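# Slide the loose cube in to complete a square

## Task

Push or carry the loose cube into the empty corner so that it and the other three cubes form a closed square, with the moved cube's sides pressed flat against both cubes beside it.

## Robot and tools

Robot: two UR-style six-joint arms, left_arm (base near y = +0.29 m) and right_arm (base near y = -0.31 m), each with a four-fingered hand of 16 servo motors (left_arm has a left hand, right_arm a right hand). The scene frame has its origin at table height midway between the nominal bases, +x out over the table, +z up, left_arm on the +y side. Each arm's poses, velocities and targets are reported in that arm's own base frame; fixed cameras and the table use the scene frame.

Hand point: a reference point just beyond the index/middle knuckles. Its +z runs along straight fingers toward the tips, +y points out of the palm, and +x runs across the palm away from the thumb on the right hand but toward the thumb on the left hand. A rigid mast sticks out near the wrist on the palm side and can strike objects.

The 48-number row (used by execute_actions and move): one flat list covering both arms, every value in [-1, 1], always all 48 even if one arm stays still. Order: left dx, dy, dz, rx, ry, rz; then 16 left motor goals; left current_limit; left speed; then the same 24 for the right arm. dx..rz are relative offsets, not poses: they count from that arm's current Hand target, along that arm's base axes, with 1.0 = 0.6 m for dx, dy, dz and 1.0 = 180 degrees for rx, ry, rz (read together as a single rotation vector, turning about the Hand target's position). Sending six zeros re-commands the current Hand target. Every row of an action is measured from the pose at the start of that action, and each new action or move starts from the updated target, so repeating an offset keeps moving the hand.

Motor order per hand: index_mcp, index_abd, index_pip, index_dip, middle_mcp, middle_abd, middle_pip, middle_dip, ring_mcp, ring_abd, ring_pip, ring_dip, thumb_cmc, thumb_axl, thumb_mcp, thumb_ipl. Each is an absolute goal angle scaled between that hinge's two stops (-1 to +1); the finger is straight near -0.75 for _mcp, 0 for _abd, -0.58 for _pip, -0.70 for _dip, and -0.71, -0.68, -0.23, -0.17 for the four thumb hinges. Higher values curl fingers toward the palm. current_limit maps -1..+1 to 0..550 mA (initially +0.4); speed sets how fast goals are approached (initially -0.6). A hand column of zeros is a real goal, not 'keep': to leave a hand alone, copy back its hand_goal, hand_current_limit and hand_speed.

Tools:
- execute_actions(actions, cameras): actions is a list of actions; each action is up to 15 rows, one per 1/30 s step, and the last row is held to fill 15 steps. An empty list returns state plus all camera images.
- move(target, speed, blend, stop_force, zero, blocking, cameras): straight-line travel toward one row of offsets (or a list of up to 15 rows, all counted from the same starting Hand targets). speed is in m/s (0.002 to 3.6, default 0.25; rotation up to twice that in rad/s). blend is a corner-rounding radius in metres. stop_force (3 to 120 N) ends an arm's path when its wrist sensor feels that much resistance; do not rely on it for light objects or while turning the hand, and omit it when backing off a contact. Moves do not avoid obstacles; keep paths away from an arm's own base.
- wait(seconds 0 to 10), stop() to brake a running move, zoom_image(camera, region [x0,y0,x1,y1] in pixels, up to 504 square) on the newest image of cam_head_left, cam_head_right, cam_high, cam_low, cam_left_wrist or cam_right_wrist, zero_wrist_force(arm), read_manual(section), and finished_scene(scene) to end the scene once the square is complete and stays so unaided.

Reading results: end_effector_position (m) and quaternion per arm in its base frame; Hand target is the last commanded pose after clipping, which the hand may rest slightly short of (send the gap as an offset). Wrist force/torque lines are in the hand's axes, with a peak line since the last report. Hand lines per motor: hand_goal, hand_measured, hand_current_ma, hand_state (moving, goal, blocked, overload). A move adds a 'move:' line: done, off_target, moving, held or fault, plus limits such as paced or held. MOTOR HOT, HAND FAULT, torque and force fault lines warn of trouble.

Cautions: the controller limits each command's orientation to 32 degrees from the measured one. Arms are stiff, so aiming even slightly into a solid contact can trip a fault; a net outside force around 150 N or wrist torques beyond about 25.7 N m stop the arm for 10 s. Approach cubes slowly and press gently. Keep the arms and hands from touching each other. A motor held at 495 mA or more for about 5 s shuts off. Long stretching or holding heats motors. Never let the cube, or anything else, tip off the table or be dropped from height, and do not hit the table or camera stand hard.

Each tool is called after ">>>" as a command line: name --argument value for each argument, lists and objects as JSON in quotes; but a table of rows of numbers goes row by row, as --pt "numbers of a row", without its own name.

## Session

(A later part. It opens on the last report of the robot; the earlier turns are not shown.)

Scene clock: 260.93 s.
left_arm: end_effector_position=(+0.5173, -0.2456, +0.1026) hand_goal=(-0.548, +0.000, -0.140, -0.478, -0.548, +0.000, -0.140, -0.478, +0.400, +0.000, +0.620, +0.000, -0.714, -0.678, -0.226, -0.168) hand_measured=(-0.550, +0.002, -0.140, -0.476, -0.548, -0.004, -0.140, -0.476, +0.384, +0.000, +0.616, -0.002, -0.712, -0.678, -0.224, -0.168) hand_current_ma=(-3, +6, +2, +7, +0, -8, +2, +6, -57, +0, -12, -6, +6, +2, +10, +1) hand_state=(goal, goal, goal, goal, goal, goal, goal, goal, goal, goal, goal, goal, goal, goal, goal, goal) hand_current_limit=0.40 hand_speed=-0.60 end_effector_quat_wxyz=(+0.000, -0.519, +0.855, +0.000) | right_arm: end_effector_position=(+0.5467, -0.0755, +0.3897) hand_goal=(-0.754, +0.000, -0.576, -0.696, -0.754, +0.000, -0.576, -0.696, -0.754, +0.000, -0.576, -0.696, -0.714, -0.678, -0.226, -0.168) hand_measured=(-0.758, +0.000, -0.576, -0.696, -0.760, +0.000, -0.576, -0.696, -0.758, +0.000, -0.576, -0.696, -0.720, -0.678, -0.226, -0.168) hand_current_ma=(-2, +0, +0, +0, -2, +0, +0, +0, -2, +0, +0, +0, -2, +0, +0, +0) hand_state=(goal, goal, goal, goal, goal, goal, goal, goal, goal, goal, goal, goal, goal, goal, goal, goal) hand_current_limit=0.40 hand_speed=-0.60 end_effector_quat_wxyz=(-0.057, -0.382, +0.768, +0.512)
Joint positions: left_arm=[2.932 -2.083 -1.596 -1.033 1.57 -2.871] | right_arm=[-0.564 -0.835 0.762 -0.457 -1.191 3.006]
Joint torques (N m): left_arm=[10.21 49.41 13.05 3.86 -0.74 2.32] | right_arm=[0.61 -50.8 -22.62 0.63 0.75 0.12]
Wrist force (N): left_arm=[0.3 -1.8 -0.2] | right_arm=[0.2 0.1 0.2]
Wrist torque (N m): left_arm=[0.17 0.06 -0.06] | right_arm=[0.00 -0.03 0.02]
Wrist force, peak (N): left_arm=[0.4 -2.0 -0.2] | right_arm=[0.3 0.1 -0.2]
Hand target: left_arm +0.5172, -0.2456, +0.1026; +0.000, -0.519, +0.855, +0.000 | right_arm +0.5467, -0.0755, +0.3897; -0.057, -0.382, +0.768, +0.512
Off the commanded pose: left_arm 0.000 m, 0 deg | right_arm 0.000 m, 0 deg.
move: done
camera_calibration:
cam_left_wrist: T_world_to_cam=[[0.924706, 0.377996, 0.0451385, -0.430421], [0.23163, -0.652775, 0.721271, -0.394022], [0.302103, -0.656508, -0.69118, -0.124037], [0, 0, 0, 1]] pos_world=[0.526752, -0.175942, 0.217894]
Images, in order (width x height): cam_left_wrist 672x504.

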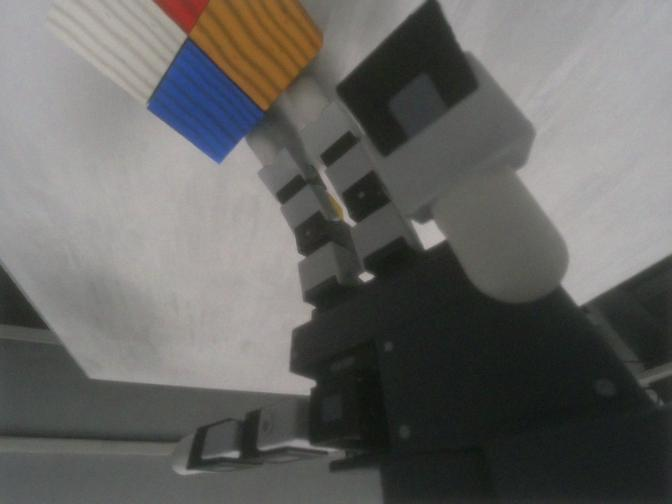

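>>> move --target '[-0.0037,0.0019,0,0,0,0,-0.548,0,-0.139,-0.478,-0.548,0,-0.139,-0.478,0.4,0,0.62,0.0,-0.714,-0.678,-0.226,-0.168,0.4,-0.6,0,0,0,0,0,0,-0.754,0,-0.576,-0.696,-0.754,0,-0.576,-0.696,-0.754,0,-0.576,-0.696,-0.714,-0.678,-0.226,-0.168,0.4,-0.6]' --speed 0.03 --cameras '["cam_left_wrist"]'

>>> zoom_image --camera "cam_left_wrist" --region '[130, 0, 340, 160]'

Scene clock: 266.67 s.
left_arm: end_effector_position=(+0.5151, -0.2445, +0.1026) hand_goal=(-0.548, +0.000, -0.140, -0.478, -0.548, +0.000, -0.140, -0.478, +0.400, +0.000, +0.620, +0.000, -0.714, -0.678, -0.226, -0.168) hand_measured=(-0.550, +0.002, -0.140, -0.476, -0.550, -0.004, -0.140, -0.476, +0.384, +0.000, +0.616, -0.002, -0.712, -0.678, -0.224, -0.168) hand_current_ma=(-6, +6, +2, +7, -6, -8, +2, +6, -57, +0, -12, -6, +6, +2, +10, +1) hand_state=(goal, goal, goal, goal, goal, goal, goal, goal, goal, goal, goal, goal, goal, goal, goal, goal) hand_current_limit=0.40 hand_speed=-0.60 end_effector_quat_wxyz=(+0.000, -0.519, +0.855, +0.000) | right_arm: end_effector_position=(+0.5467, -0.0755, +0.3897) hand_goal=(-0.754, +0.000, -0.576, -0.696, -0.754, +0.000, -0.576, -0.696, -0.754, +0.000, -0.576, -0.696, -0.714, -0.678, -0.226, -0.168) hand_measured=(-0.758, +0.000, -0.576, -0.696, -0.760, +0.000, -0.576, -0.696, -0.758, +0.000, -0.576, -0.696, -0.720, -0.678, -0.226, -0.168) hand_current_ma=(-2, +0, +0, +0, -2, +0, +0, +0, -2, +0, +0, +0, -2, +0, +0, +0) hand_state=(goal, goal, goal, goal, goal, goal, goal, goal, goal, goal, goal, goal, goal, goal, goal, goal) hand_current_limit=0.40 hand_speed=-0.60 end_effector_quat_wxyz=(-0.057, -0.382, +0.768, +0.512)
Joint positions: left_arm=[2.933 -2.078 -1.604 -1.03 1.57 -2.87] | right_arm=[-0.564 -0.835 0.762 -0.457 -1.191 3.006]
Joint torques (N m): left_arm=[10.08 48.26 11.97 3.54 -1.1 2.36] | right_arm=[-0.01 -51.01 -22.21 0.49 0.81 0.22]
Wrist force (N): left_arm=[0.6 -3.1 -1.7] | right_arm=[0.0 0.0 0.1]
Wrist torque (N m): left_arm=[0.23 0.02 -0.02] | right_arm=[0.00 0.00 0.00]
Wrist force, peak (N): left_arm=[0.6 -3.1 -1.7] | right_arm=[0.2 0.4 0.1]
Hand target: left_arm +0.5150, -0.2445, +0.1026; +0.000, -0.519, +0.855, +0.000 | right_arm +0.5467, -0.0755, +0.3897; -0.057, -0.382, +0.768, +0.512
Off the commanded pose: left_arm 0.000 m, 0 deg | right_arm 0.000 m, 0 deg.
move: done
camera_calibration:
cam_left_wrist: T_world_to_cam=[[0.924706, 0.377996, 0.0451385, -0.42884], [0.23163, -0.652775, 0.721271, -0.392729], [0.302103, -0.656508, -0.69118, -0.122584], [0, 0, 0, 1]] pos_world=[0.524552, -0.174742, 0.217894]
Images, in order (width x height): cam_left_wrist 672x504.

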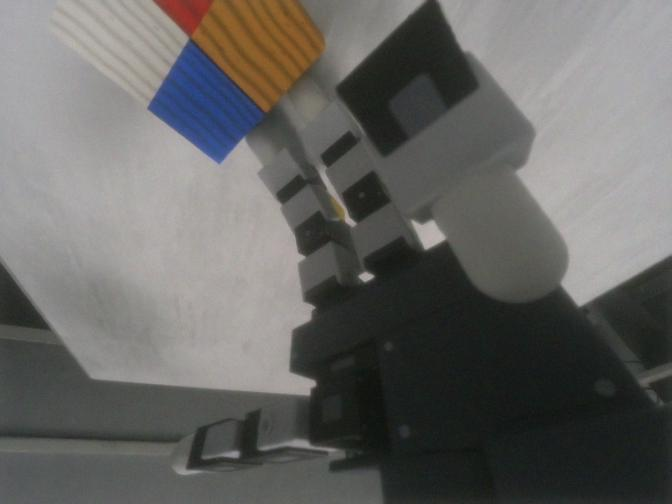

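Scaled by 2.400 from the camera's 672x504 image, which has a finer 960x720 frame.

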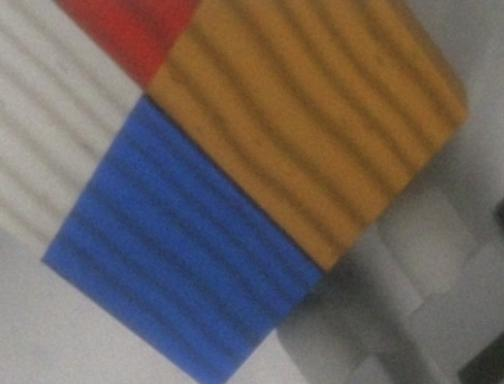

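>>> move --pt "0.0222 -0.0115 0 0 0 0 -0.548 0 -0.139 -0.478 -0.548 0 -0.139 -0.478 0.4 0 0.62 0.0 -0.714 -0.678 -0.226 -0.168 0.4 -0.6 0 0 0 0 0 0 -0.754 0 -0.576 -0.696 -0.754 0 -0.576 -0.696 -0.754 0 -0.576 -0.696 -0.714 -0.678 -0.226 -0.168 0.4 -0.6" --pt "0.0222 -0.0115 0.11 0 0 0 -0.548 0 -0.139 -0.478 -0.548 0 -0.139 -0.478 0.4 0 0.62 0.0 -0.714 -0.678 -0.226 -0.168 0.4 -0.6 0 0 0 0 0 0 -0.754 0 -0.576 -0.696 -0.754 0 -0.576 -0.696 -0.754 0 -0.576 -0.696 -0.714 -0.678 -0.226 -0.168 0.4 -0.6" --pt "-0.1345 -0.064 0.11 0 0 -0.5 -0.548 0 -0.139 -0.478 -0.548 0 -0.139 -0.478 0.4 0 0.62 0.0 -0.714 -0.678 -0.226 -0.168 0.4 -0.6 0 0 0 0 0 0 -0.754 0 -0.576 -0.696 -0.754 0 -0.576 -0.696 -0.754 0 -0.576 -0.696 -0.714 -0.678 -0.226 -0.168 0.4 -0.6" --pt "-0.1345 -0.064 0 0 0 -0.5 -0.548 0 -0.139 -0.478 -0.548 0 -0.139 -0.478 0.4 0 0.62 0.0 -0.714 -0.678 -0.226 -0.168 0.4 -0.6 0 0 0 0 0 0 -0.754 0 -0.576 -0.696 -0.754 0 -0.576 -0.696 -0.754 0 -0.576 -0.696 -0.714 -0.678 -0.226 -0.168 0.4 -0.6" --pt "-0.123 -0.0418 0 0 0 -0.5 -0.548 0 -0.139 -0.478 -0.548 0 -0.139 -0.478 0.4 0 0.62 0.0 -0.714 -0.678 -0.226 -0.168 0.4 -0.6 0 0 0 0 0 0 -0.754 0 -0.576 -0.696 -0.754 0 -0.576 -0.696 -0.754 0 -0.576 -0.696 -0.714 -0.678 -0.226 -0.168 0.4 -0.6" --speed '[0.08,0.2,0.35,0.15,0.04]' --blend '[0.001,0.01,0.001,0.001,0]' --cameras '["cam_high","cam_left_wrist"]'

>>> zoom_image --camera "cam_high" --region '[325, 145, 405, 225]'

>>> zoom_image --camera "cam_left_wrist" --region '[130, 0, 340, 160]'

Scene clock: 294.07 s.
left_arm: end_effector_position=(+0.4412, -0.2696, +0.1026) hand_goal=(-0.548, +0.000, -0.140, -0.478, -0.548, +0.000, -0.140, -0.478, +0.400, +0.000, +0.620, +0.000, -0.714, -0.678, -0.226, -0.168) hand_measured=(-0.550, +0.002, -0.140, -0.476, -0.550, -0.004, -0.140, -0.476, +0.384, +0.000, +0.616, -0.002, -0.712, -0.678, -0.224, -0.168) hand_current_ma=(-6, +6, +2, +7, -6, -8, +2, +6, -57, +0, -12, -6, +6, +2, +10, +1) hand_state=(goal, goal, goal, goal, goal, goal, goal, goal, goal, goal, goal, goal, goal, goal, goal, goal) hand_current_limit=0.40 hand_speed=-0.60 end_effector_quat_wxyz=(-0.001, +0.238, +0.971, +0.000) | right_arm: end_effector_position=(+0.5467, -0.0755, +0.3897) hand_goal=(-0.754, +0.000, -0.576, -0.696, -0.754, +0.000, -0.576, -0.696, -0.754, +0.000, -0.576, -0.696, -0.714, -0.678, -0.226, -0.168) hand_measured=(-0.758, +0.000, -0.576, -0.696, -0.760, +0.000, -0.576, -0.696, -0.758, +0.000, -0.576, -0.696, -0.720, -0.678, -0.226, -0.168) hand_current_ma=(-2, +0, +0, +0, -2, +0, +0, +0, -2, +0, +0, +0, -2, +0, +0, +0) hand_state=(goal, goal, goal, goal, goal, goal, goal, goal, goal, goal, goal, goal, goal, goal, goal, goal) hand_current_limit=0.40 hand_speed=-0.60 end_effector_quat_wxyz=(-0.057, -0.382, +0.768, +0.512)
Joint positions: left_arm=[2.686 -1.865 -1.925 -0.923 1.57 -1.546] | right_arm=[-0.564 -0.835 0.762 -0.457 -1.191 3.006]
Joint torques (N m): left_arm=[8.73 39.42 12.57 4.05 1.93 2.47] | right_arm=[0.21 -50.79 -22.45 0.46 0.76 0.3]
Wrist force (N): left_arm=[0.2 -1.5 -0.4] | right_arm=[0.1 0.2 0.1]
Wrist torque (N m): left_arm=[0.18 0.06 -0.07] | right_arm=[0.02 -0.02 0.02]
Wrist force, peak (N): left_arm=[0.3 -3.4 -1.7] | right_arm=[0.4 0.0 -0.2]
Hand target: left_arm +0.4412, -0.2695, +0.1026; -0.001, +0.238, +0.971, +0.000 | right_arm +0.5467, -0.0755, +0.3897; -0.057, -0.382, +0.768, +0.512
Off the commanded pose: left_arm 0.000 m, 0 deg | right_arm 0.000 m, 0 deg.
move: done
camera_calibration:
cam_left_wrist: T_world_to_cam=[[0.377933, -0.924735, 0.0450706, -0.461032], [-0.652837, -0.23166, 0.721206, 0.111693], [-0.656483, -0.301991, -0.691253, 0.401688], [0, 0, 0, 1]] pos_world=[0.510859, -0.279151, 0.217894]
Images, in order (width x height): cam_high 672x504, cam_left_wrist 672x504.

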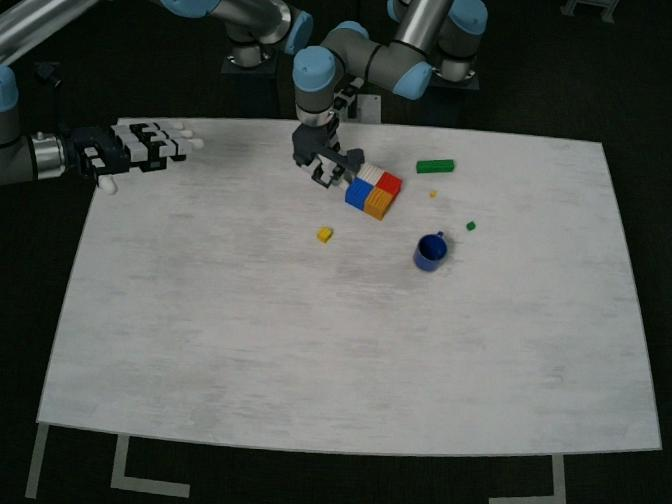

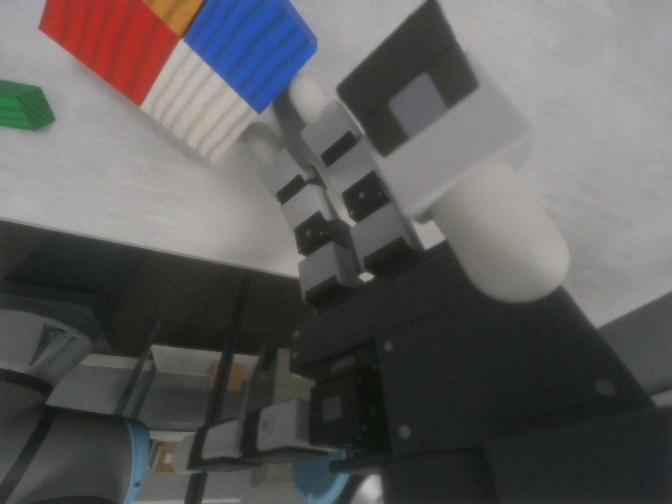

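Scaled by 6.300 from the camera's 672x504 image, which has a finer 960x720 frame.

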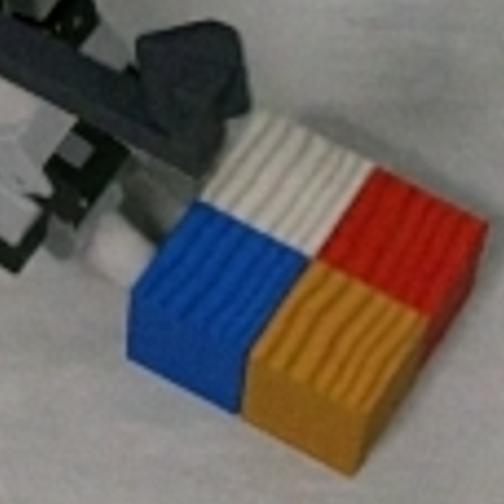

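Scaled by 2.400 from the camera's 672x504 image, which has a finer 960x720 frame.

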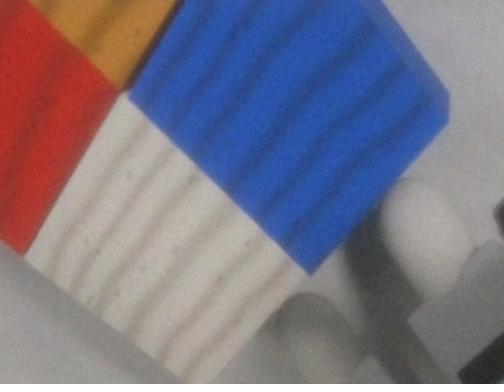

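>>> move --target '[0.0023,0.0044,0,0,0,0,-0.548,0,-0.139,-0.478,-0.548,0,-0.139,-0.478,0.4,0,0.62,0.0,-0.714,-0.678,-0.226,-0.168,0.4,-0.6,0,0,0,0,0,0,-0.754,0,-0.576,-0.696,-0.754,0,-0.576,-0.696,-0.754,0,-0.576,-0.696,-0.714,-0.678,-0.226,-0.168,0.4,-0.6]' --speed 0.03 --cameras '["cam_left_wrist"]'

>>> zoom_image --camera "cam_left_wrist" --region '[130, 0, 340, 160]'

Scene clock: 301.20 s.
left_arm: end_effector_position=(+0.4426, -0.2670, +0.1026) hand_goal=(-0.548, +0.000, -0.140, -0.478, -0.548, +0.000, -0.140, -0.478, +0.400, +0.000, +0.620, +0.000, -0.714, -0.678, -0.226, -0.168) hand_measured=(-0.550, +0.002, -0.140, -0.476, -0.550, -0.004, -0.140, -0.476, +0.384, +0.000, +0.616, -0.002, -0.712, -0.678, -0.224, -0.168) hand_current_ma=(-7, +6, +2, +7, -7, -8, +1, +6, -57, +0, -12, -6, +6, +2, +10, +1) hand_state=(goal, goal, goal, goal, goal, goal, goal, goal, goal, goal, goal, goal, goal, goal, goal, goal) hand_current_limit=0.40 hand_speed=-0.60 end_effector_quat_wxyz=(-0.001, +0.238, +0.971, +0.000) | right_arm: end_effector_position=(+0.5467, -0.0755, +0.3897) hand_goal=(-0.754, +0.000, -0.576, -0.696, -0.754, +0.000, -0.576, -0.696, -0.754, +0.000, -0.576, -0.696, -0.714, -0.678, -0.226, -0.168) hand_measured=(-0.758, +0.000, -0.576, -0.696, -0.760, +0.000, -0.576, -0.696, -0.758, +0.000, -0.576, -0.696, -0.720, -0.678, -0.226, -0.168) hand_current_ma=(-2, +0, +0, +0, -2, +0, +0, +0, -2, +0, +0, +0, -2, +0, +0, +0) hand_state=(goal, goal, goal, goal, goal, goal, goal, goal, goal, goal, goal, goal, goal, goal, goal, goal) hand_current_limit=0.40 hand_speed=-0.60 end_effector_quat_wxyz=(-0.057, -0.382, +0.768, +0.512)
Joint positions: left_arm=[2.691 -1.864 -1.927 -0.923 1.57 -1.541] | right_arm=[-0.564 -0.835 0.762 -0.457 -1.191 3.006]
Joint torques (N m): left_arm=[9.17 39.01 12.07 4.02 -1.23 2.47] | right_arm=[0.33 -51.24 -22.22 0.52 0.85 0.33]
Wrist force (N): left_arm=[0.1 -2.2 -0.7] | right_arm=[0.1 0.2 0.1]
Wrist torque (N m): left_arm=[0.19 0.06 -0.07] | right_arm=[0.02 -0.01 0.01]
Wrist force, peak (N): left_arm=[0.3 -2.2 -1.2] | right_arm=[0.3 0.3 -0.1]
Hand target: left_arm +0.4426, -0.2669, +0.1026; -0.001, +0.238, +0.971, +0.000 | right_arm +0.5467, -0.0755, +0.3897; -0.057, -0.382, +0.768, +0.512
Off the commanded pose: left_arm 0.000 m, 0 deg | right_arm 0.000 m, 0 deg.
move: done
camera_calibration:
cam_left_wrist: T_world_to_cam=[[0.377996, -0.924706, 0.0451385, -0.459104], [-0.652775, -0.23163, 0.721271, 0.113195], [-0.656508, -0.302103, -0.69118, 0.403389], [0, 0, 0, 1]] pos_world=[0.512258, -0.276452, 0.217894]
Images, in order (width x height): cam_left_wrist 672x504.

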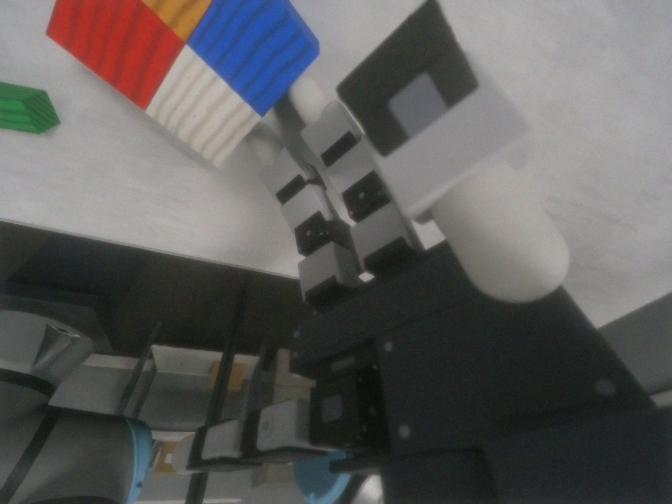

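Scaled by 2.400 from the camera's 672x504 image, which has a finer 960x720 frame.

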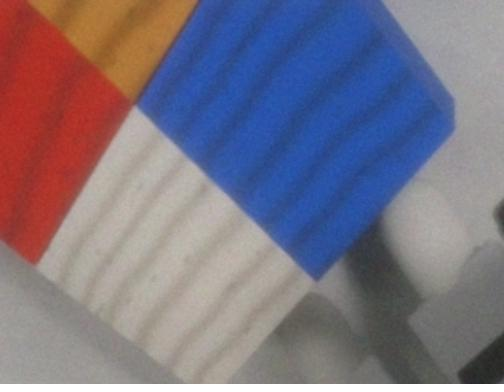

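>>> move --target '[0.0013,0.0025,0,0,0,0,-0.548,0,-0.139,-0.478,-0.548,0,-0.139,-0.478,0.4,0,0.62,0.0,-0.714,-0.678,-0.226,-0.168,0.4,-0.6,0,0,0,0,0,0,-0.754,0,-0.576,-0.696,-0.754,0,-0.576,-0.696,-0.754,0,-0.576,-0.696,-0.714,-0.678,-0.226,-0.168,0.4,-0.6]' --speed 0.03 --cameras '["cam_left_wrist"]'

>>> zoom_image --camera "cam_left_wrist" --region '[130, 0, 340, 160]'

>>> zoom_image --camera "cam_left_wrist" --region '[150, 10, 230, 70]'

Scene clock: 308.27 s.
left_arm: end_effector_position=(+0.4434, -0.2654, +0.1026) hand_goal=(-0.548, +0.000, -0.140, -0.478, -0.548, +0.000, -0.140, -0.478, +0.400, +0.000, +0.620, +0.000, -0.714, -0.678, -0.226, -0.168) hand_measured=(-0.552, +0.002, -0.140, -0.476, -0.552, -0.004, -0.140, -0.476, +0.384, +0.000, +0.616, -0.002, -0.712, -0.678, -0.224, -0.168) hand_current_ma=(-10, +5, +2, +7, -10, -8, +1, +6, -57, +0, -12, -6, +6, +2, +10, +1) hand_state=(goal, goal, goal, goal, goal, goal, goal, goal, goal, goal, goal, goal, goal, goal, goal, goal) hand_current_limit=0.40 hand_speed=-0.60 end_effector_quat_wxyz=(-0.001, +0.238, +0.971, +0.000) | right_arm: end_effector_position=(+0.5467, -0.0755, +0.3897) hand_goal=(-0.754, +0.000, -0.576, -0.696, -0.754, +0.000, -0.576, -0.696, -0.754, +0.000, -0.576, -0.696, -0.714, -0.678, -0.226, -0.168) hand_measured=(-0.758, +0.000, -0.576, -0.696, -0.760, +0.000, -0.576, -0.696, -0.758, +0.000, -0.576, -0.696, -0.720, -0.678, -0.226, -0.168) hand_current_ma=(-2, +0, +0, +0, -2, +0, +0, +0, -2, +0, +0, +0, -2, +0, +0, +0) hand_state=(goal, goal, goal, goal, goal, goal, goal, goal, goal, goal, goal, goal, goal, goal, goal, goal) hand_current_limit=0.40 hand_speed=-0.60 end_effector_quat_wxyz=(-0.057, -0.382, +0.768, +0.512)
Joint positions: left_arm=[2.695 -1.863 -1.928 -0.922 1.57 -1.537] | right_arm=[-0.564 -0.835 0.762 -0.457 -1.191 3.006]
Joint torques (N m): left_arm=[9.83 38.17 11.76 3.93 0.41 2.57] | right_arm=[-0.33 -50.64 -22.24 0.59 0.84 0.35]
Wrist force (N): left_arm=[0.0 -3.0 -1.9] | right_arm=[0.2 0.1 -0.1]
Wrist torque (N m): left_arm=[0.27 0.07 -0.08] | right_arm=[0.02 -0.03 0.02]
Wrist force, peak (N): left_arm=[0.3 -3.3 -1.8] | right_arm=[0.3 0.0 0.3]
Hand target: left_arm +0.4434, -0.2654, +0.1026; -0.001, +0.238, +0.971, +0.000 | right_arm +0.5467, -0.0755, +0.3897; -0.057, -0.382, +0.768, +0.512
Off the commanded pose: left_arm 0.000 m, 0 deg | right_arm 0.000 m, 0 deg.
move: done
camera_calibration:
cam_left_wrist: T_world_to_cam=[[0.377996, -0.924706, 0.0451385, -0.458019], [-0.652775, -0.23163, 0.721271, 0.114064], [-0.656508, -0.302103, -0.69118, 0.404367], [0, 0, 0, 1]] pos_world=[0.513058, -0.274952, 0.217894]
Images, in order (width x height): cam_left_wrist 672x504.

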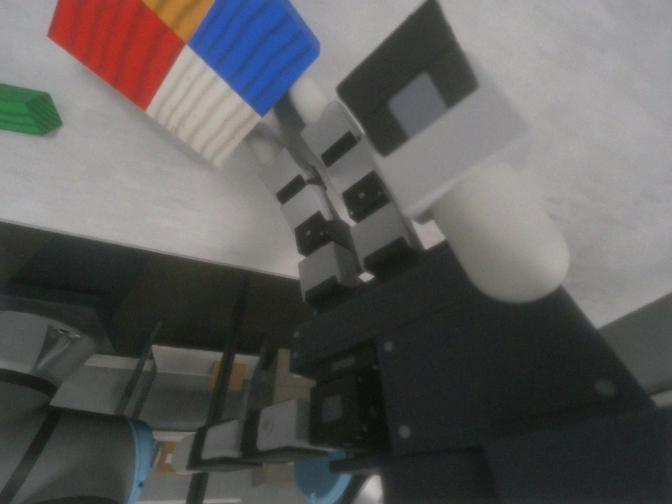

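Scaled by 2.400 from the camera's 672x504 image, which has a finer 960x720 frame.

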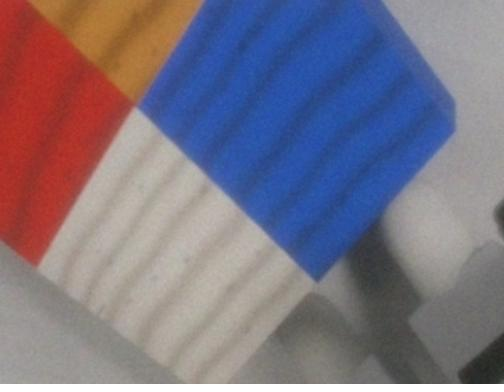

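Scaled by 6.300 from the camera's 672x504 image, which has a finer 960x720 frame.

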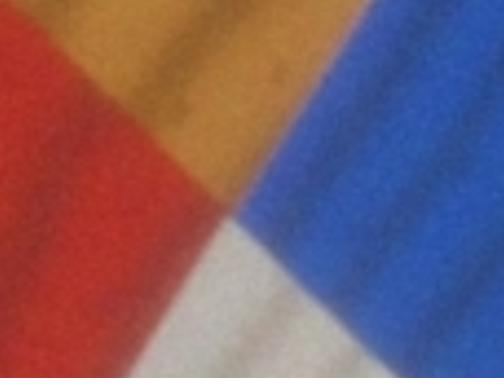

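>>> move --pt "0.0008 0.0015 0 0 0 0 -0.548 0 -0.139 -0.478 -0.548 0 -0.139 -0.478 0.4 0 0.62 0.0 -0.714 -0.678 -0.226 -0.168 0.4 -0.6 0 0 0 0 0 0 -0.754 0 -0.576 -0.696 -0.754 0 -0.576 -0.696 -0.754 0 -0.576 -0.696 -0.714 -0.678 -0.226 -0.168 0.4 -0.6" --pt "-0.0123 -0.0237 0 0 0 0 -0.548 0 -0.139 -0.478 -0.548 0 -0.139 -0.478 0.4 0 0.62 0.0 -0.714 -0.678 -0.226 -0.168 0.4 -0.6 0 0 0 0 0 0 -0.754 0 -0.576 -0.696 -0.754 0 -0.576 -0.696 -0.754 0 -0.576 -0.696 -0.714 -0.678 -0.226 -0.168 0.4 -0.6" --pt "-0.0123 -0.0237 0.05 0 0 0 -0.548 0 -0.139 -0.478 -0.548 0 -0.139 -0.478 0.4 0 0.62 0.0 -0.714 -0.678 -0.226 -0.168 0.4 -0.6 0 0 0 0 0 0 -0.754 0 -0.576 -0.696 -0.754 0 -0.576 -0.696 -0.754 0 -0.576 -0.696 -0.714 -0.678 -0.226 -0.168 0.4 -0.6" --speed '[0.03,0.06,0.15]' --blend '[0,0.001,0]' --cameras '["cam_high","cam_left_wrist"]'

>>> zoom_image --camera "cam_left_wrist" --region '[130, 0, 340, 160]'

>>> zoom_image --camera "cam_high" --region '[330, 155, 410, 225]'

Scene clock: 327.10 s.
left_arm: end_effector_position=(+0.4360, -0.2796, +0.1325) hand_goal=(-0.548, +0.000, -0.140, -0.478, -0.548, +0.000, -0.140, -0.478, +0.400, +0.000, +0.620, +0.000, -0.714, -0.678, -0.226, -0.168) hand_measured=(-0.552, +0.002, -0.140, -0.476, -0.552, -0.004, -0.140, -0.476, +0.384, +0.000, +0.616, -0.002, -0.712, -0.678, -0.224, -0.168) hand_current_ma=(-11, +5, +2, +7, -11, -7, +1, +6, -57, +0, -12, -6, +6, +2, +10, +1) hand_state=(goal, goal, goal, goal, goal, goal, goal, goal, goal, goal, goal, goal, goal, goal, goal, goal) hand_current_limit=0.40 hand_speed=-0.60 end_effector_quat_wxyz=(-0.001, +0.238, +0.971, +0.000) | right_arm: end_effector_position=(+0.5467, -0.0755, +0.3897) hand_goal=(-0.754, +0.000, -0.576, -0.696, -0.754, +0.000, -0.576, -0.696, -0.754, +0.000, -0.576, -0.696, -0.714, -0.678, -0.226, -0.168) hand_measured=(-0.758, +0.000, -0.576, -0.696, -0.760, +0.000, -0.576, -0.696, -0.758, +0.000, -0.576, -0.696, -0.720, -0.678, -0.226, -0.168) hand_current_ma=(-2, +0, +0, +0, -2, +0, +0, +0, -2, +0, +0, +0, -2, +0, +0, +0) hand_state=(goal, goal, goal, goal, goal, goal, goal, goal, goal, goal, goal, goal, goal, goal, goal, goal) hand_current_limit=0.40 hand_speed=-0.60 end_effector_quat_wxyz=(-0.057, -0.382, +0.768, +0.512)
Joint positions: left_arm=[2.665 -1.828 -1.882 -1.003 1.57 -1.567] | right_arm=[-0.564 -0.835 0.762 -0.457 -1.191 3.006]
Joint torques (N m): left_arm=[-9.86 38.43 26.41 0.74 0.28 -1.7] | right_arm=[-0.47 -50.77 -22.12 0.63 0.82 0.54]
Wrist force (N): left_arm=[0.5 -1.5 -0.2] | right_arm=[0.2 0.2 0.0]
Wrist torque (N m): left_arm=[0.14 0.01 0.16] | right_arm=[0.02 -0.03 0.02]
Wrist force, peak (N): left_arm=[0.3 -3.5 -2.2] | right_arm=[0.0 0.4 -0.2]
Hand target: left_arm +0.4360, -0.2796, +0.1326; -0.001, +0.238, +0.971, +0.000 | right_arm +0.5467, -0.0755, +0.3897; -0.057, -0.382, +0.768, +0.512
Off the commanded pose: left_arm 0.000 m, 0 deg | right_arm 0.000 m, 0 deg.
move: done
camera_calibration:
cam_left_wrist: T_world_to_cam=[[0.378018, -0.924696, 0.0451619, -0.469662], [-0.652866, -0.231671, 0.721176, 0.084525], [-0.656406, -0.302102, -0.691278, 0.415955], [0, 0, 0, 1]] pos_world=[0.505759, -0.289052, 0.247794]
Images, in order (width x height): cam_high 672x504, cam_left_wrist 672x504.

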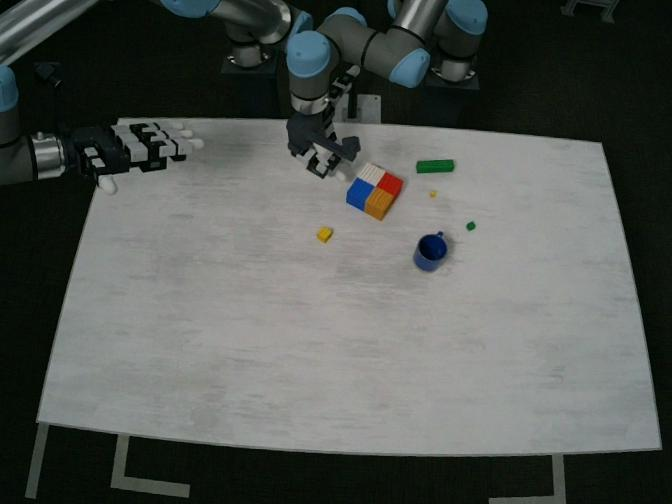

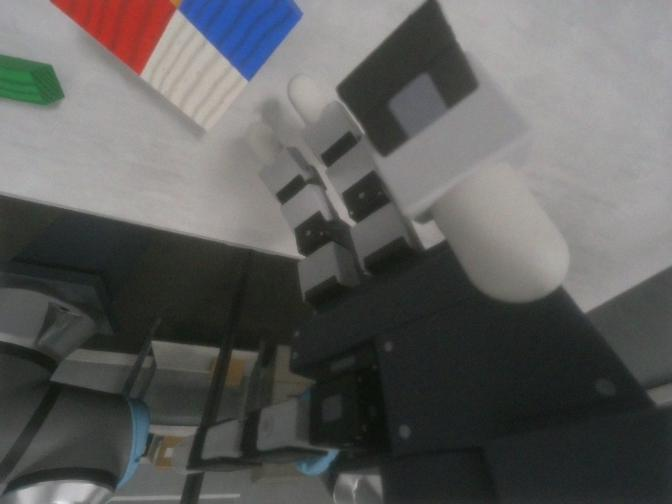

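Scaled by 2.400 from the camera's 672x504 image, which has a finer 960x720 frame.

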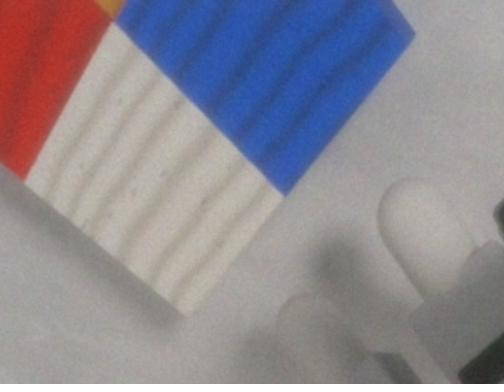

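Scaled by 6.300 from the camera's 672x504 image, which has a finer 960x720 frame.

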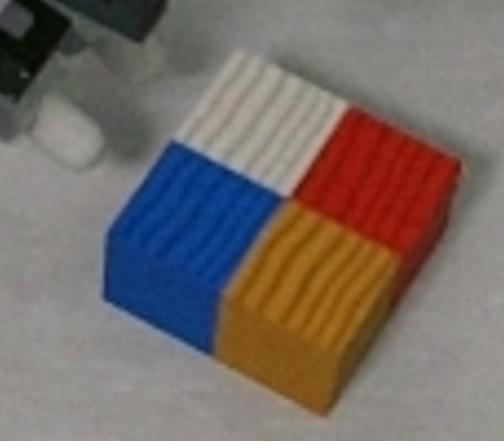

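>>> move --pt "0 0 0.06 0 0 0 -0.548 0 -0.139 -0.478 -0.548 0 -0.139 -0.478 0.4 0 0.62 0.0 -0.714 -0.678 -0.226 -0.168 0.4 -0.6 0 0 0 0 0 0 -0.754 0 -0.576 -0.696 -0.754 0 -0.576 -0.696 -0.754 0 -0.576 -0.696 -0.714 -0.678 -0.226 -0.168 0.4 -0.6" --pt "0.1538 0.047 0.06 0 0 0.5 -0.548 0 -0.139 -0.478 -0.548 0 -0.139 -0.478 0.4 0 0.62 0.0 -0.714 -0.678 -0.226 -0.168 0.4 -0.6 0 0 0 0 0 0 -0.754 0 -0.576 -0.696 -0.754 0 -0.576 -0.696 -0.754 0 -0.576 -0.696 -0.714 -0.678 -0.226 -0.168 0.4 -0.6" --pt "0.1538 0.047 -0.05 0 0 0.5 -0.548 0 -0.139 -0.478 -0.548 0 -0.139 -0.478 0.4 0 0.62 0.0 -0.714 -0.678 -0.226 -0.168 0.4 -0.6 0 0 0 0 0 0 -0.754 0 -0.576 -0.696 -0.754 0 -0.576 -0.696 -0.754 0 -0.576 -0.696 -0.714 -0.678 -0.226 -0.168 0.4 -0.6" --pt "0.1332 0.0578 -0.05 0 0 0.5 -0.548 0 -0.139 -0.478 -0.548 0 -0.139 -0.478 0.4 0 0.62 0.0 -0.714 -0.678 -0.226 -0.168 0.4 -0.6 0 0 0 0 0 0 -0.754 0 -0.576 -0.696 -0.754 0 -0.576 -0.696 -0.754 0 -0.576 -0.696 -0.714 -0.678 -0.226 -0.168 0.4 -0.6" --pt "0.1302 0.0593 -0.05 0 0 0.5 -0.548 0 -0.139 -0.478 -0.548 0 -0.139 -0.478 0.4 0 0.62 0.0 -0.714 -0.678 -0.226 -0.168 0.4 -0.6 0 0 0 0 0 0 -0.754 0 -0.576 -0.696 -0.754 0 -0.576 -0.696 -0.754 0 -0.576 -0.696 -0.714 -0.678 -0.226 -0.168 0.4 -0.6" --speed '[0.2,0.35,0.15,0.05,0.02]' --blend '[0.005,0.001,0.001,0.001,0]' --cameras '["cam_left_wrist"]'

>>> zoom_image --camera "cam_left_wrist" --region '[130, 0, 340, 160]'

>>> zoom_image --camera "cam_left_wrist" --region '[150, 10, 230, 70]'

Scene clock: 355.93 s.
left_arm: end_effector_position=(+0.5142, -0.2441, +0.1026) hand_goal=(-0.548, +0.000, -0.140, -0.478, -0.548, +0.000, -0.140, -0.478, +0.400, +0.000, +0.620, +0.000, -0.714, -0.678, -0.226, -0.168) hand_measured=(-0.552, +0.002, -0.140, -0.476, -0.552, -0.004, -0.140, -0.476, +0.384, +0.000, +0.616, -0.002, -0.712, -0.678, -0.224, -0.168) hand_current_ma=(-13, +5, +1, +7, -13, -7, +1, +6, -57, +0, -11, -6, +6, +2, +10, +1) hand_state=(goal, goal, goal, goal, goal, goal, goal, goal, goal, goal, goal, goal, goal, goal, goal, goal) hand_current_limit=0.40 hand_speed=-0.60 end_effector_quat_wxyz=(+0.000, -0.519, +0.855, +0.000) | right_arm: end_effector_position=(+0.5467, -0.0755, +0.3897) hand_goal=(-0.754, +0.000, -0.576, -0.696, -0.754, +0.000, -0.576, -0.696, -0.754, +0.000, -0.576, -0.696, -0.714, -0.678, -0.226, -0.168) hand_measured=(-0.758, +0.000, -0.576, -0.696, -0.760, +0.000, -0.576, -0.696, -0.758, +0.000, -0.576, -0.696, -0.720, -0.678, -0.226, -0.168) hand_current_ma=(-2, +0, +0, +0, -2, +0, +0, +0, -2, +0, +0, +0, -2, +0, +0, +0) hand_state=(goal, goal, goal, goal, goal, goal, goal, goal, goal, goal, goal, goal, goal, goal, goal, goal) hand_current_limit=0.40 hand_speed=-0.60 end_effector_quat_wxyz=(-0.057, -0.382, +0.768, +0.512)
Joint positions: left_arm=[2.933 -2.076 -1.607 -1.029 1.57 -2.869] | right_arm=[-0.564 -0.835 0.762 -0.457 -1.191 3.006]
Joint torques (N m): left_arm=[9.93 48.31 13.23 3.45 0.36 2.28] | right_arm=[0.02 -50.87 -22.04 0.5 0.89 0.59]
Wrist force (N): left_arm=[0.4 -3.1 -0.7] | right_arm=[0.1 0.0 0.2]
Wrist torque (N m): left_arm=[0.21 0.05 -0.03] | right_arm=[-0.02 -0.02 0.02]
Wrist force, peak (N): left_arm=[0.6 -3.1 -1.0] | right_arm=[0.4 0.0 0.1]
Hand target: left_arm +0.5141, -0.2440, +0.1026; +0.000, -0.519, +0.855, +0.000 | right_arm +0.5467, -0.0755, +0.3897; -0.057, -0.382, +0.768, +0.512
Off the commanded pose: left_arm 0.000 m, 0 deg | right_arm 0.000 m, 0 deg.
move: done
camera_calibration:
cam_left_wrist: T_world_to_cam=[[0.924696, 0.378018, 0.0451619, -0.428155], [0.231671, -0.652866, 0.721176, -0.392276], [0.302102, -0.656406, -0.691278, -0.122009], [0, 0, 0, 1]] pos_world=[0.523652, -0.174341, 0.217894]
Images, in order (width x height): cam_left_wrist 672x504.

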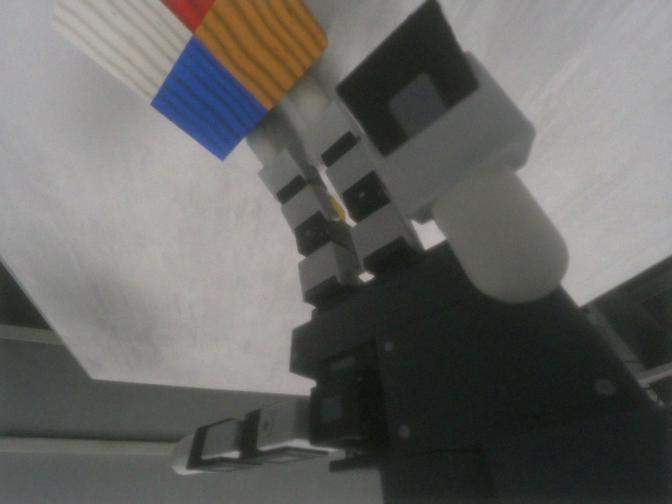

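Scaled by 2.400 from the camera's 672x504 image, which has a finer 960x720 frame.

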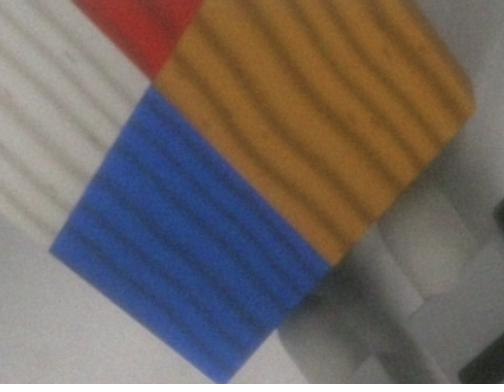

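Scaled by 6.300 from the camera's 672x504 image, which has a finer 960x720 frame.

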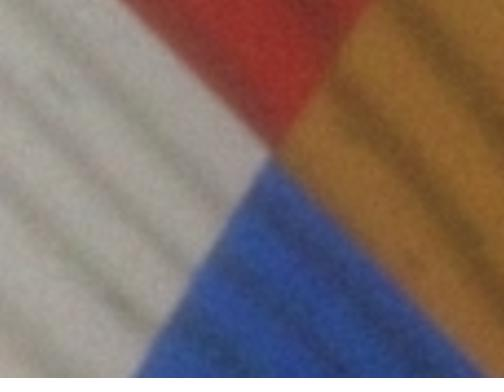

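>>> move --pt "-0.0009 0.0005 0 0 0 0 -0.548 0 -0.139 -0.478 -0.548 0 -0.139 -0.478 0.4 0 0.62 0.0 -0.714 -0.678 -0.226 -0.168 0.4 -0.6 0 0 0 0 0 0 -0.754 0 -0.576 -0.696 -0.754 0 -0.576 -0.696 -0.754 0 -0.576 -0.696 -0.714 -0.678 -0.226 -0.168 0.4 -0.6" --pt "0.0222 -0.0115 0 0 0 0 -0.548 0 -0.139 -0.478 -0.548 0 -0.139 -0.478 0.4 0 0.62 0.0 -0.714 -0.678 -0.226 -0.168 0.4 -0.6 0 0 0 0 0 0 -0.754 0 -0.576 -0.696 -0.754 0 -0.576 -0.696 -0.754 0 -0.576 -0.696 -0.714 -0.678 -0.226 -0.168 0.4 -0.6" --pt "0.0222 -0.0115 0.05 0 0 0 -0.548 0 -0.139 -0.478 -0.548 0 -0.139 -0.478 0.4 0 0.62 0.0 -0.714 -0.678 -0.226 -0.168 0.4 -0.6 0 0 0 0 0 0 -0.754 0 -0.576 -0.696 -0.754 0 -0.576 -0.696 -0.754 0 -0.576 -0.696 -0.714 -0.678 -0.226 -0.168 0.4 -0.6" --speed '[0.03,0.08,0.15]' --blend '[0.0,0.001,0]' --cameras '["cam_left_wrist"]'

>>> zoom_image --camera "cam_left_wrist" --region '[110, 0, 320, 160]'

Scene clock: 373.43 s.
left_arm: end_effector_position=(+0.5274, -0.2510, +0.1325) hand_goal=(-0.548, +0.000, -0.140, -0.478, -0.548, +0.000, -0.140, -0.478, +0.400, +0.000, +0.620, +0.000, -0.714, -0.678, -0.226, -0.168) hand_measured=(-0.552, +0.002, -0.140, -0.476, -0.552, -0.004, -0.140, -0.476, +0.384, +0.000, +0.616, -0.002, -0.712, -0.678, -0.224, -0.168) hand_current_ma=(-14, +5, +1, +7, -14, -7, +1, +6, -57, +0, -11, -6, +6, +2, +10, +1) hand_state=(goal, goal, goal, goal, goal, goal, goal, goal, goal, goal, goal, goal, goal, goal, goal, goal) hand_current_limit=0.40 hand_speed=-0.60 end_effector_quat_wxyz=(+0.000, -0.519, +0.855, -0.001) | right_arm: end_effector_position=(+0.5467, -0.0755, +0.3897) hand_goal=(-0.754, +0.000, -0.576, -0.696, -0.754, +0.000, -0.576, -0.696, -0.754, +0.000, -0.576, -0.696, -0.714, -0.678, -0.226, -0.168) hand_measured=(-0.758, +0.000, -0.576, -0.696, -0.760, +0.000, -0.576, -0.696, -0.758, +0.000, -0.576, -0.696, -0.720, -0.678, -0.226, -0.168) hand_current_ma=(-2, +0, +0, +0, -2, +0, +0, +0, -2, +0, +0, +0, -2, +0, +0, +0) hand_state=(goal, goal, goal, goal, goal, goal, goal, goal, goal, goal, goal, goal, goal, goal, goal, goal) hand_current_limit=0.40 hand_speed=-0.60 end_effector_quat_wxyz=(-0.057, -0.382, +0.768, +0.512)
Joint positions: left_arm=[2.927 -2.074 -1.524 -1.114 1.57 -2.875] | right_arm=[-0.564 -0.835 0.762 -0.457 -1.191 3.006]
Joint torques (N m): left_arm=[-10.3 49.47 26.58 0.43 0.37 -1.67] | right_arm=[-0.07 -50.73 -22.08 0.56 0.91 0.62]
Wrist force (N): left_arm=[0.4 -1.2 -0.1] | right_arm=[0.1 0.0 0.0]
Wrist torque (N m): left_arm=[0.21 0.04 0.12] | right_arm=[0.00 -0.02 0.02]
Wrist force, peak (N): left_arm=[0.6 -3.7 -1.1] | right_arm=[0.1 0.4 0.0]
Hand target: left_arm +0.5274, -0.2509, +0.1326; +0.000, -0.519, +0.855, +0.000 | right_arm +0.5467, -0.0755, +0.3897; -0.057, -0.382, +0.768, +0.512
Off the commanded pose: left_arm 0.000 m, 0 deg | right_arm 0.000 m, 0 deg.
move: done
camera_calibration:
cam_left_wrist: T_world_to_cam=[[0.924696, 0.378024, 0.0451085, -0.439181], [0.231669, -0.652759, 0.721273, -0.421429], [0.302104, -0.656508, -0.69118, -0.109931], [0, 0, 0, 1]] pos_world=[0.536952, -0.181241, 0.247794]
Images, in order (width x height): cam_left_wrist 672x504.

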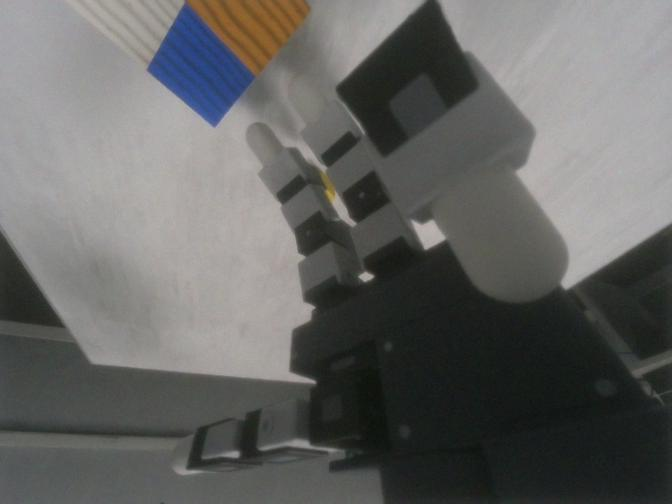

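Scaled by 2.400 from the camera's 672x504 image, which has a finer 960x720 frame.

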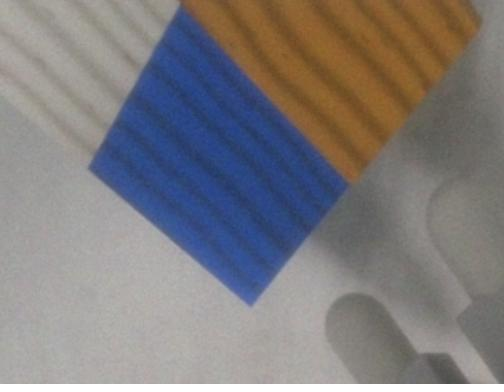

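>>> finished_scene --scene 3

The scene is finished: the task was done.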